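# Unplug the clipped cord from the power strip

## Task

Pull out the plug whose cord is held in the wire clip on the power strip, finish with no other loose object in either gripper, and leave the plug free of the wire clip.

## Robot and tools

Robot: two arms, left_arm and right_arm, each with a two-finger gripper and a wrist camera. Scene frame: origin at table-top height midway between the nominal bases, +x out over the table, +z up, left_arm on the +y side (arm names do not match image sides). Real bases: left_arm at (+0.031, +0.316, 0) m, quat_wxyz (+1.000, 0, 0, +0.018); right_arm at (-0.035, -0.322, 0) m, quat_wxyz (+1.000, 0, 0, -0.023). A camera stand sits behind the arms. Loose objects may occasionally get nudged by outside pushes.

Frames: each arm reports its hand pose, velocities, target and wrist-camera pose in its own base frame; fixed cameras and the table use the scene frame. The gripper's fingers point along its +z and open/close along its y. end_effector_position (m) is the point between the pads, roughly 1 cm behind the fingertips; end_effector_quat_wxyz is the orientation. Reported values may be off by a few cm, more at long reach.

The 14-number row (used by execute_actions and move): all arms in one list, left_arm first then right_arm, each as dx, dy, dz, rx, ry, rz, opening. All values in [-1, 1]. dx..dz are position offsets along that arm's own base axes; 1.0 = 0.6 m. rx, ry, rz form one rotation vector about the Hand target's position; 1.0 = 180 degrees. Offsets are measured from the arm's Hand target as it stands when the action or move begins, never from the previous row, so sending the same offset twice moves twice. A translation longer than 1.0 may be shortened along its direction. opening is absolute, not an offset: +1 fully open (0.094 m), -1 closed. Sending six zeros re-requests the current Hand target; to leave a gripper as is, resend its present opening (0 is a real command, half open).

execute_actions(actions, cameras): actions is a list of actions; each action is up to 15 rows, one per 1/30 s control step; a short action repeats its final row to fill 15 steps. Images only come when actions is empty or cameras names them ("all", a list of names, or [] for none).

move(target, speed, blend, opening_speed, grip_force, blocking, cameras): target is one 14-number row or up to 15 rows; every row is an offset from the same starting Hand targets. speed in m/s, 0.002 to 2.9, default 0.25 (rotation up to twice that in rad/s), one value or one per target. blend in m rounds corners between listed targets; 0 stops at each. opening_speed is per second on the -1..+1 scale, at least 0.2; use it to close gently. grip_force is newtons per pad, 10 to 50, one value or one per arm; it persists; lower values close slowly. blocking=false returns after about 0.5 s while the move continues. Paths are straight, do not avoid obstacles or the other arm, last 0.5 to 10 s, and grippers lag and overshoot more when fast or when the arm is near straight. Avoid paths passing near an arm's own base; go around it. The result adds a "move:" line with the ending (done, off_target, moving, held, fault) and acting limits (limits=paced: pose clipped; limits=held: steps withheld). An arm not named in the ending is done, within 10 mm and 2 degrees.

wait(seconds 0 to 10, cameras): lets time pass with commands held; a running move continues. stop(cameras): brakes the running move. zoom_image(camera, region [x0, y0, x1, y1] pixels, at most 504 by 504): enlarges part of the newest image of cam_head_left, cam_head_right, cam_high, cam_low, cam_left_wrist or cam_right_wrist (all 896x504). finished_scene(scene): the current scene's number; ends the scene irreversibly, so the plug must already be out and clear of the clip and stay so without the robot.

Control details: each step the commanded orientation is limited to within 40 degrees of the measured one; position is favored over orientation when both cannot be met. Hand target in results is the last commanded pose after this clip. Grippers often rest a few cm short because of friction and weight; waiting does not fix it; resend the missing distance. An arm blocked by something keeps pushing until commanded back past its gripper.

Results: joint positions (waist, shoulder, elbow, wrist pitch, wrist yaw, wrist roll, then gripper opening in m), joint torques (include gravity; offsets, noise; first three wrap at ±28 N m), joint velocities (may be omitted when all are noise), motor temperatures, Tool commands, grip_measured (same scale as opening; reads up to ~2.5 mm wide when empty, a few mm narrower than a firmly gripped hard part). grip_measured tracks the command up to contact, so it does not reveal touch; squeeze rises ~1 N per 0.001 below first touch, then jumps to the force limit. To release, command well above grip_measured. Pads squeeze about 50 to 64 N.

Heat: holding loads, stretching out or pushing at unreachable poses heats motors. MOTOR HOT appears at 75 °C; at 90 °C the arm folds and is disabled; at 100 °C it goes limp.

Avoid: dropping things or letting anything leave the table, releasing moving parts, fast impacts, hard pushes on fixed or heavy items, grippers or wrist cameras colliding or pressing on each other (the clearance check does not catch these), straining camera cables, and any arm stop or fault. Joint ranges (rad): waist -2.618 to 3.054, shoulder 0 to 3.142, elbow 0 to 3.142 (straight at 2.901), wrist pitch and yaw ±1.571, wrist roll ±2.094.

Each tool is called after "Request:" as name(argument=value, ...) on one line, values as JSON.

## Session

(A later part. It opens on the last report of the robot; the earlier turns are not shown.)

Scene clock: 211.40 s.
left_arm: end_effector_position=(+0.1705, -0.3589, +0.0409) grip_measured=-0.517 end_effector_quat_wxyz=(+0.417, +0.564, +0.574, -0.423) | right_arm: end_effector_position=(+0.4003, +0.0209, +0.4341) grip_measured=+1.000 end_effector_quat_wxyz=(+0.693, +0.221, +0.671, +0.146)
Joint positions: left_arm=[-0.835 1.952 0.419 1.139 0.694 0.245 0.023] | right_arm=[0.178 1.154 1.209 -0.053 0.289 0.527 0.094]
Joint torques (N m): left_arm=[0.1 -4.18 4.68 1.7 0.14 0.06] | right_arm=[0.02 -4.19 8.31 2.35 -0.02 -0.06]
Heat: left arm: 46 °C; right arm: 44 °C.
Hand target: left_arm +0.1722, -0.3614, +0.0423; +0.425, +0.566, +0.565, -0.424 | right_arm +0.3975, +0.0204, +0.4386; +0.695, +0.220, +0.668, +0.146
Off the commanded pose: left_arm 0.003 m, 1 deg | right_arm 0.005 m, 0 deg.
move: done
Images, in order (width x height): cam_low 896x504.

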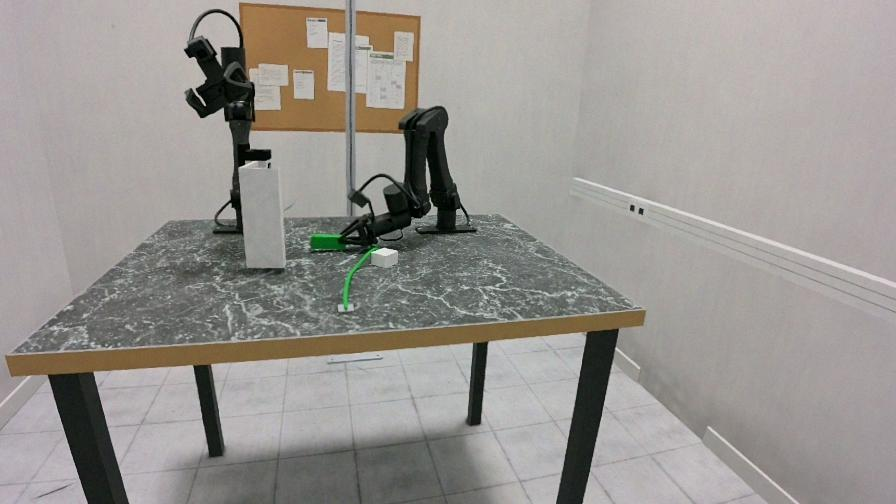

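Nearly on the table (torque is not reduced by contact yet). A little lower.

Request:
move(target=[0,0,-0.022,0,0,0,-0.8,0,0,0,0,0,0,1], cameras=["cam_low"], speed=0.04)

Request:
zoom_image(camera="cam_low", region=[290, 180, 410, 260])

Scene clock: 216.67 s.
left_arm: end_effector_position=(+0.1709, -0.3600, +0.0328) grip_measured=-0.517 end_effector_quat_wxyz=(+0.425, +0.564, +0.566, -0.424) | right_arm: end_effector_position=(+0.4003, +0.0209, +0.4341) grip_measured=+1.000 end_effector_quat_wxyz=(+0.693, +0.221, +0.671, +0.146)
Joint positions: left_arm=[-0.835 2.026 0.419 1.235 0.697 0.245 0.023] | right_arm=[0.178 1.154 1.209 -0.053 0.289 0.527 0.094]
Joint torques (N m): left_arm=[0.1 -4.03 4.45 1.54 0.11 0.06] | right_arm=[-0.13 -4.12 8.27 2.36 0 -0.1]
Heat: left arm: 45 °C; right arm: 44 °C.
Hand target: left_arm +0.1723, -0.3614, +0.0291; +0.425, +0.566, +0.565, -0.424 | right_arm +0.3975, +0.0204, +0.4386; +0.695, +0.220, +0.668, +0.146
Off the commanded pose: left_arm 0.004 m, 0 deg | right_arm 0.005 m, 0 deg.
move: done
Images, in order (width x height): cam_low 896x504.

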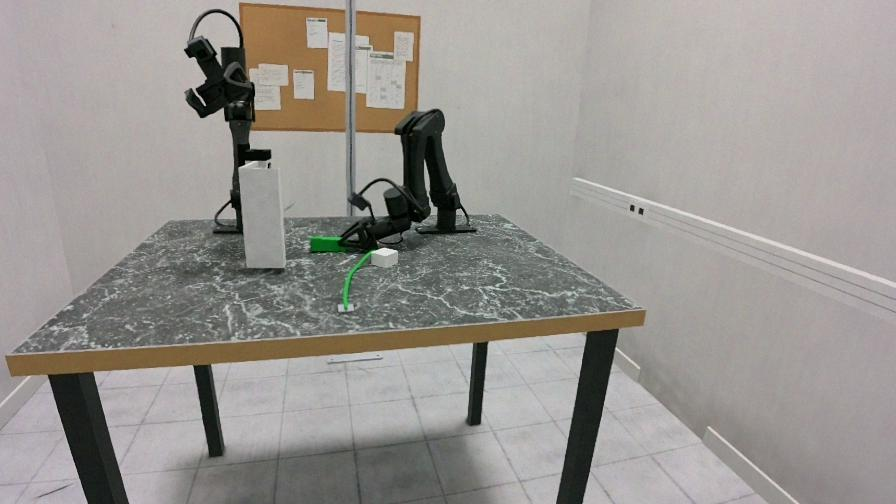

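Scaled by 4.200 from the camera's 896x504 image, which has a finer 1280x720 frame.

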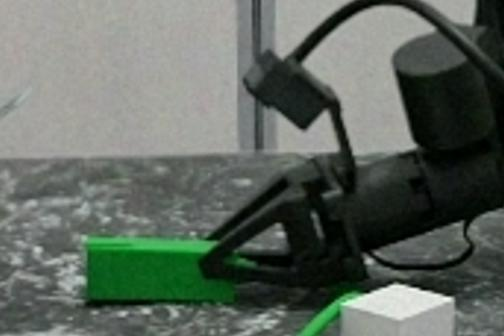

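Request:
move(target=[0,0,-0.018,0,0,0,-0.8,0,0,0,0,0,0,1], cameras=["cam_low"], speed=0.03)

Request:
zoom_image(camera="cam_low", region=[290, 180, 410, 260])

Scene clock: 220.57 s.
left_arm: end_effector_position=(+0.1711, -0.3626, +0.0328) grip_measured=-0.517 end_effector_quat_wxyz=(+0.440, +0.565, +0.550, -0.429) | right_arm: end_effector_position=(+0.4003, +0.0209, +0.4341) grip_measured=+1.000 end_effector_quat_wxyz=(+0.693, +0.221, +0.671, +0.146)
Joint positions: left_arm=[-0.835 2.082 0.423 1.33 0.708 0.245 0.023] | right_arm=[0.178 1.154 1.209 -0.053 0.289 0.527 0.094]
Joint torques (N m): left_arm=[0.13 -3.54 4.01 1.23 0 0.05] | right_arm=[-0.1 -4.22 8.25 2.32 -0.03 -0.13]
Heat: left arm: 45 °C; right arm: 45 °C.
Hand target: left_arm +0.1722, -0.3614, +0.0183; +0.425, +0.566, +0.565, -0.424 | right_arm +0.3975, +0.0204, +0.4386; +0.695, +0.220, +0.668, +0.146
Off the commanded pose: left_arm 0.015 m, 2 deg | right_arm 0.005 m, 0 deg.
move: off_target (left_arm)
Images, in order (width x height): cam_low 896x504.

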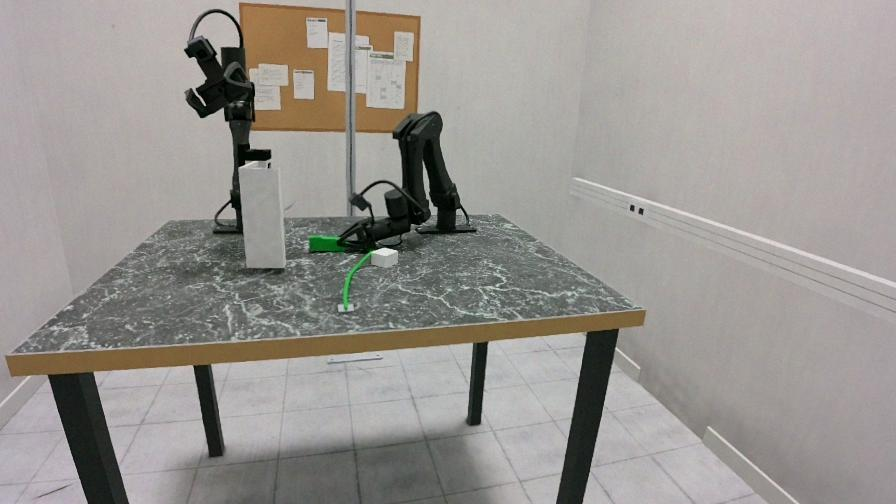

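Scaled by 4.200 from the camera's 896x504 image, which has a finer 1280x720 frame.

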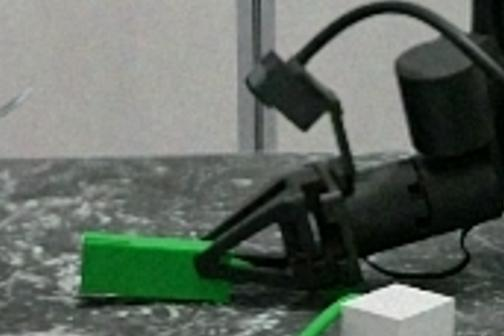

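Request:
move(target=[[0,0,0.012,0,0,0,-0.2,0,0,0,0,0,0,1],[0,0.03,0.05,0,0,0,-0.2,0,0,0,0,0,0,1],[0,0.1,0.2,0,0,0,-0.2,0,0,0,0,0,0,1]], cameras=["all"], speed=0.1, opening_speed=0.5)

Scene clock: 229.27 s.
left_arm: end_effector_position=(+0.1675, -0.2987, +0.1228) grip_measured=-0.203 end_effector_quat_wxyz=(+0.409, +0.561, +0.581, -0.424) | right_arm: end_effector_position=(+0.4003, +0.0209, +0.4341) grip_measured=+1.000 end_effector_quat_wxyz=(+0.693, +0.221, +0.671, +0.146)
Joint positions: left_arm=[-0.653 1.328 0.38 0.461 0.859 0.345 0.037] | right_arm=[0.178 1.154 1.209 -0.053 0.289 0.527 0.094]
Joint torques (N m): left_arm=[0.57 -4.33 9.37 1.24 0.28 0.12] | right_arm=[0.03 -4.11 8.23 2.33 -0.02 -0.05]
Heat: left arm: 44 °C; right arm: 45 °C.
Hand target: left_arm +0.1721, -0.3014, +0.1382; +0.425, +0.566, +0.565, -0.424 | right_arm +0.3975, +0.0204, +0.4386; +0.695, +0.220, +0.668, +0.146
Off the commanded pose: left_arm 0.016 m, 3 deg | right_arm 0.005 m, 0 deg.
move: off_target (left_arm)

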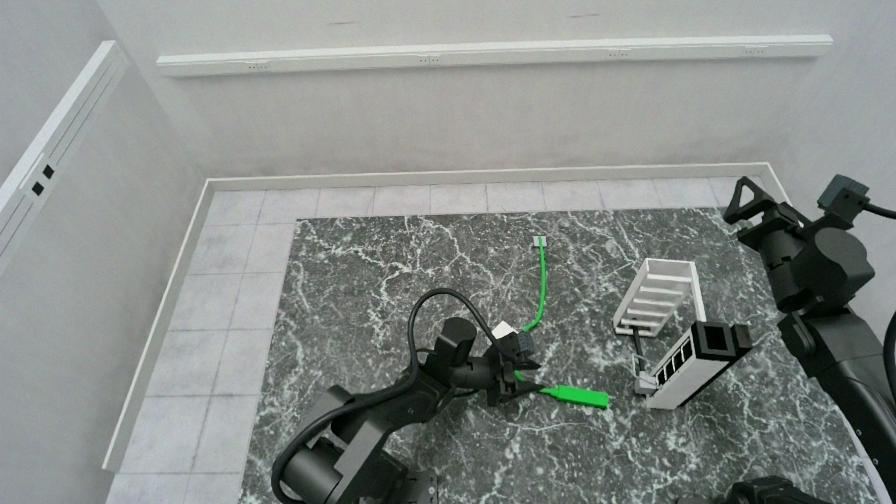

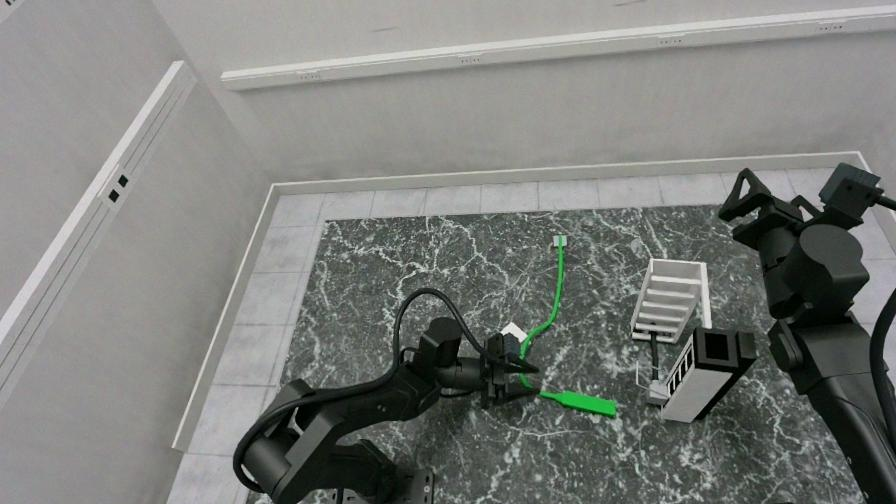

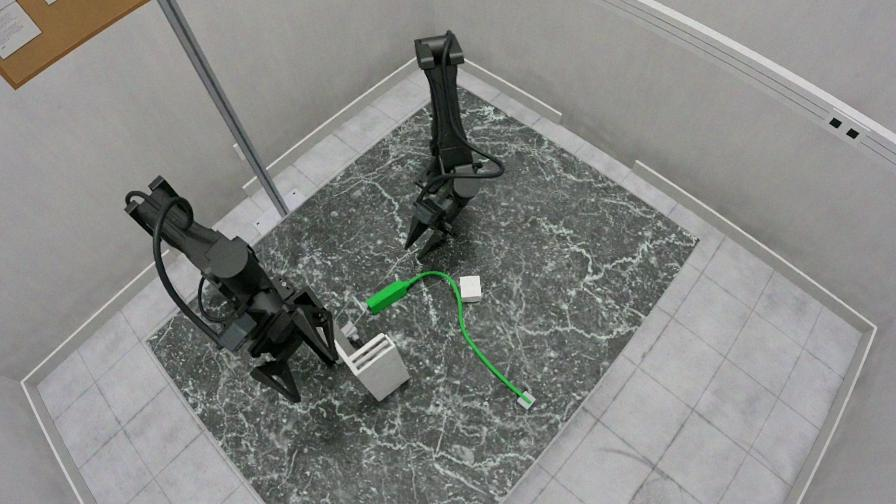

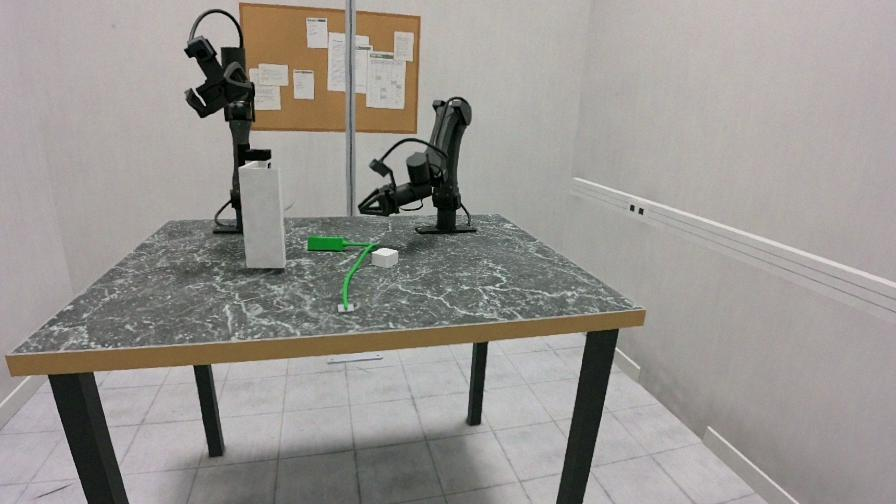

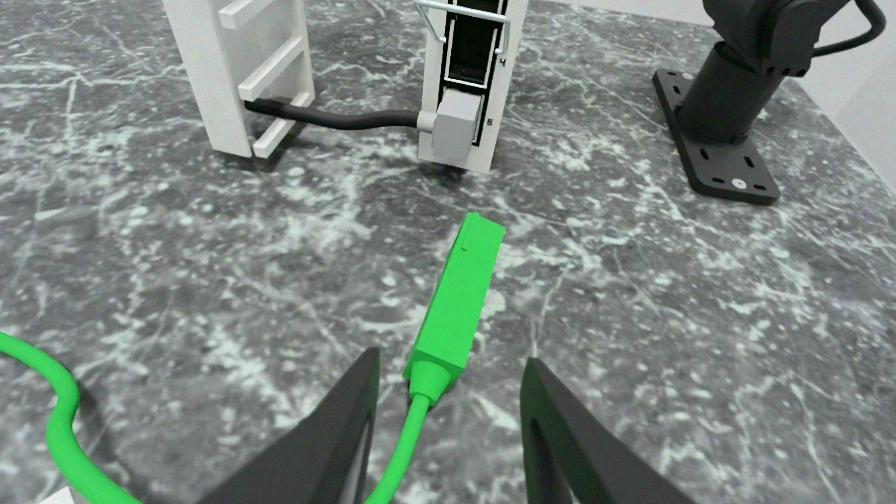

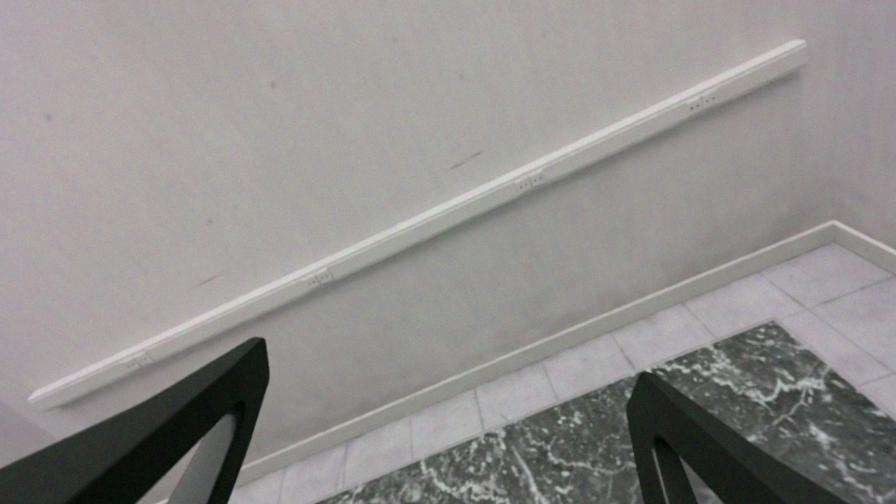

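Request:
finished_scene(scene=2)

The scene is finished: the task was done.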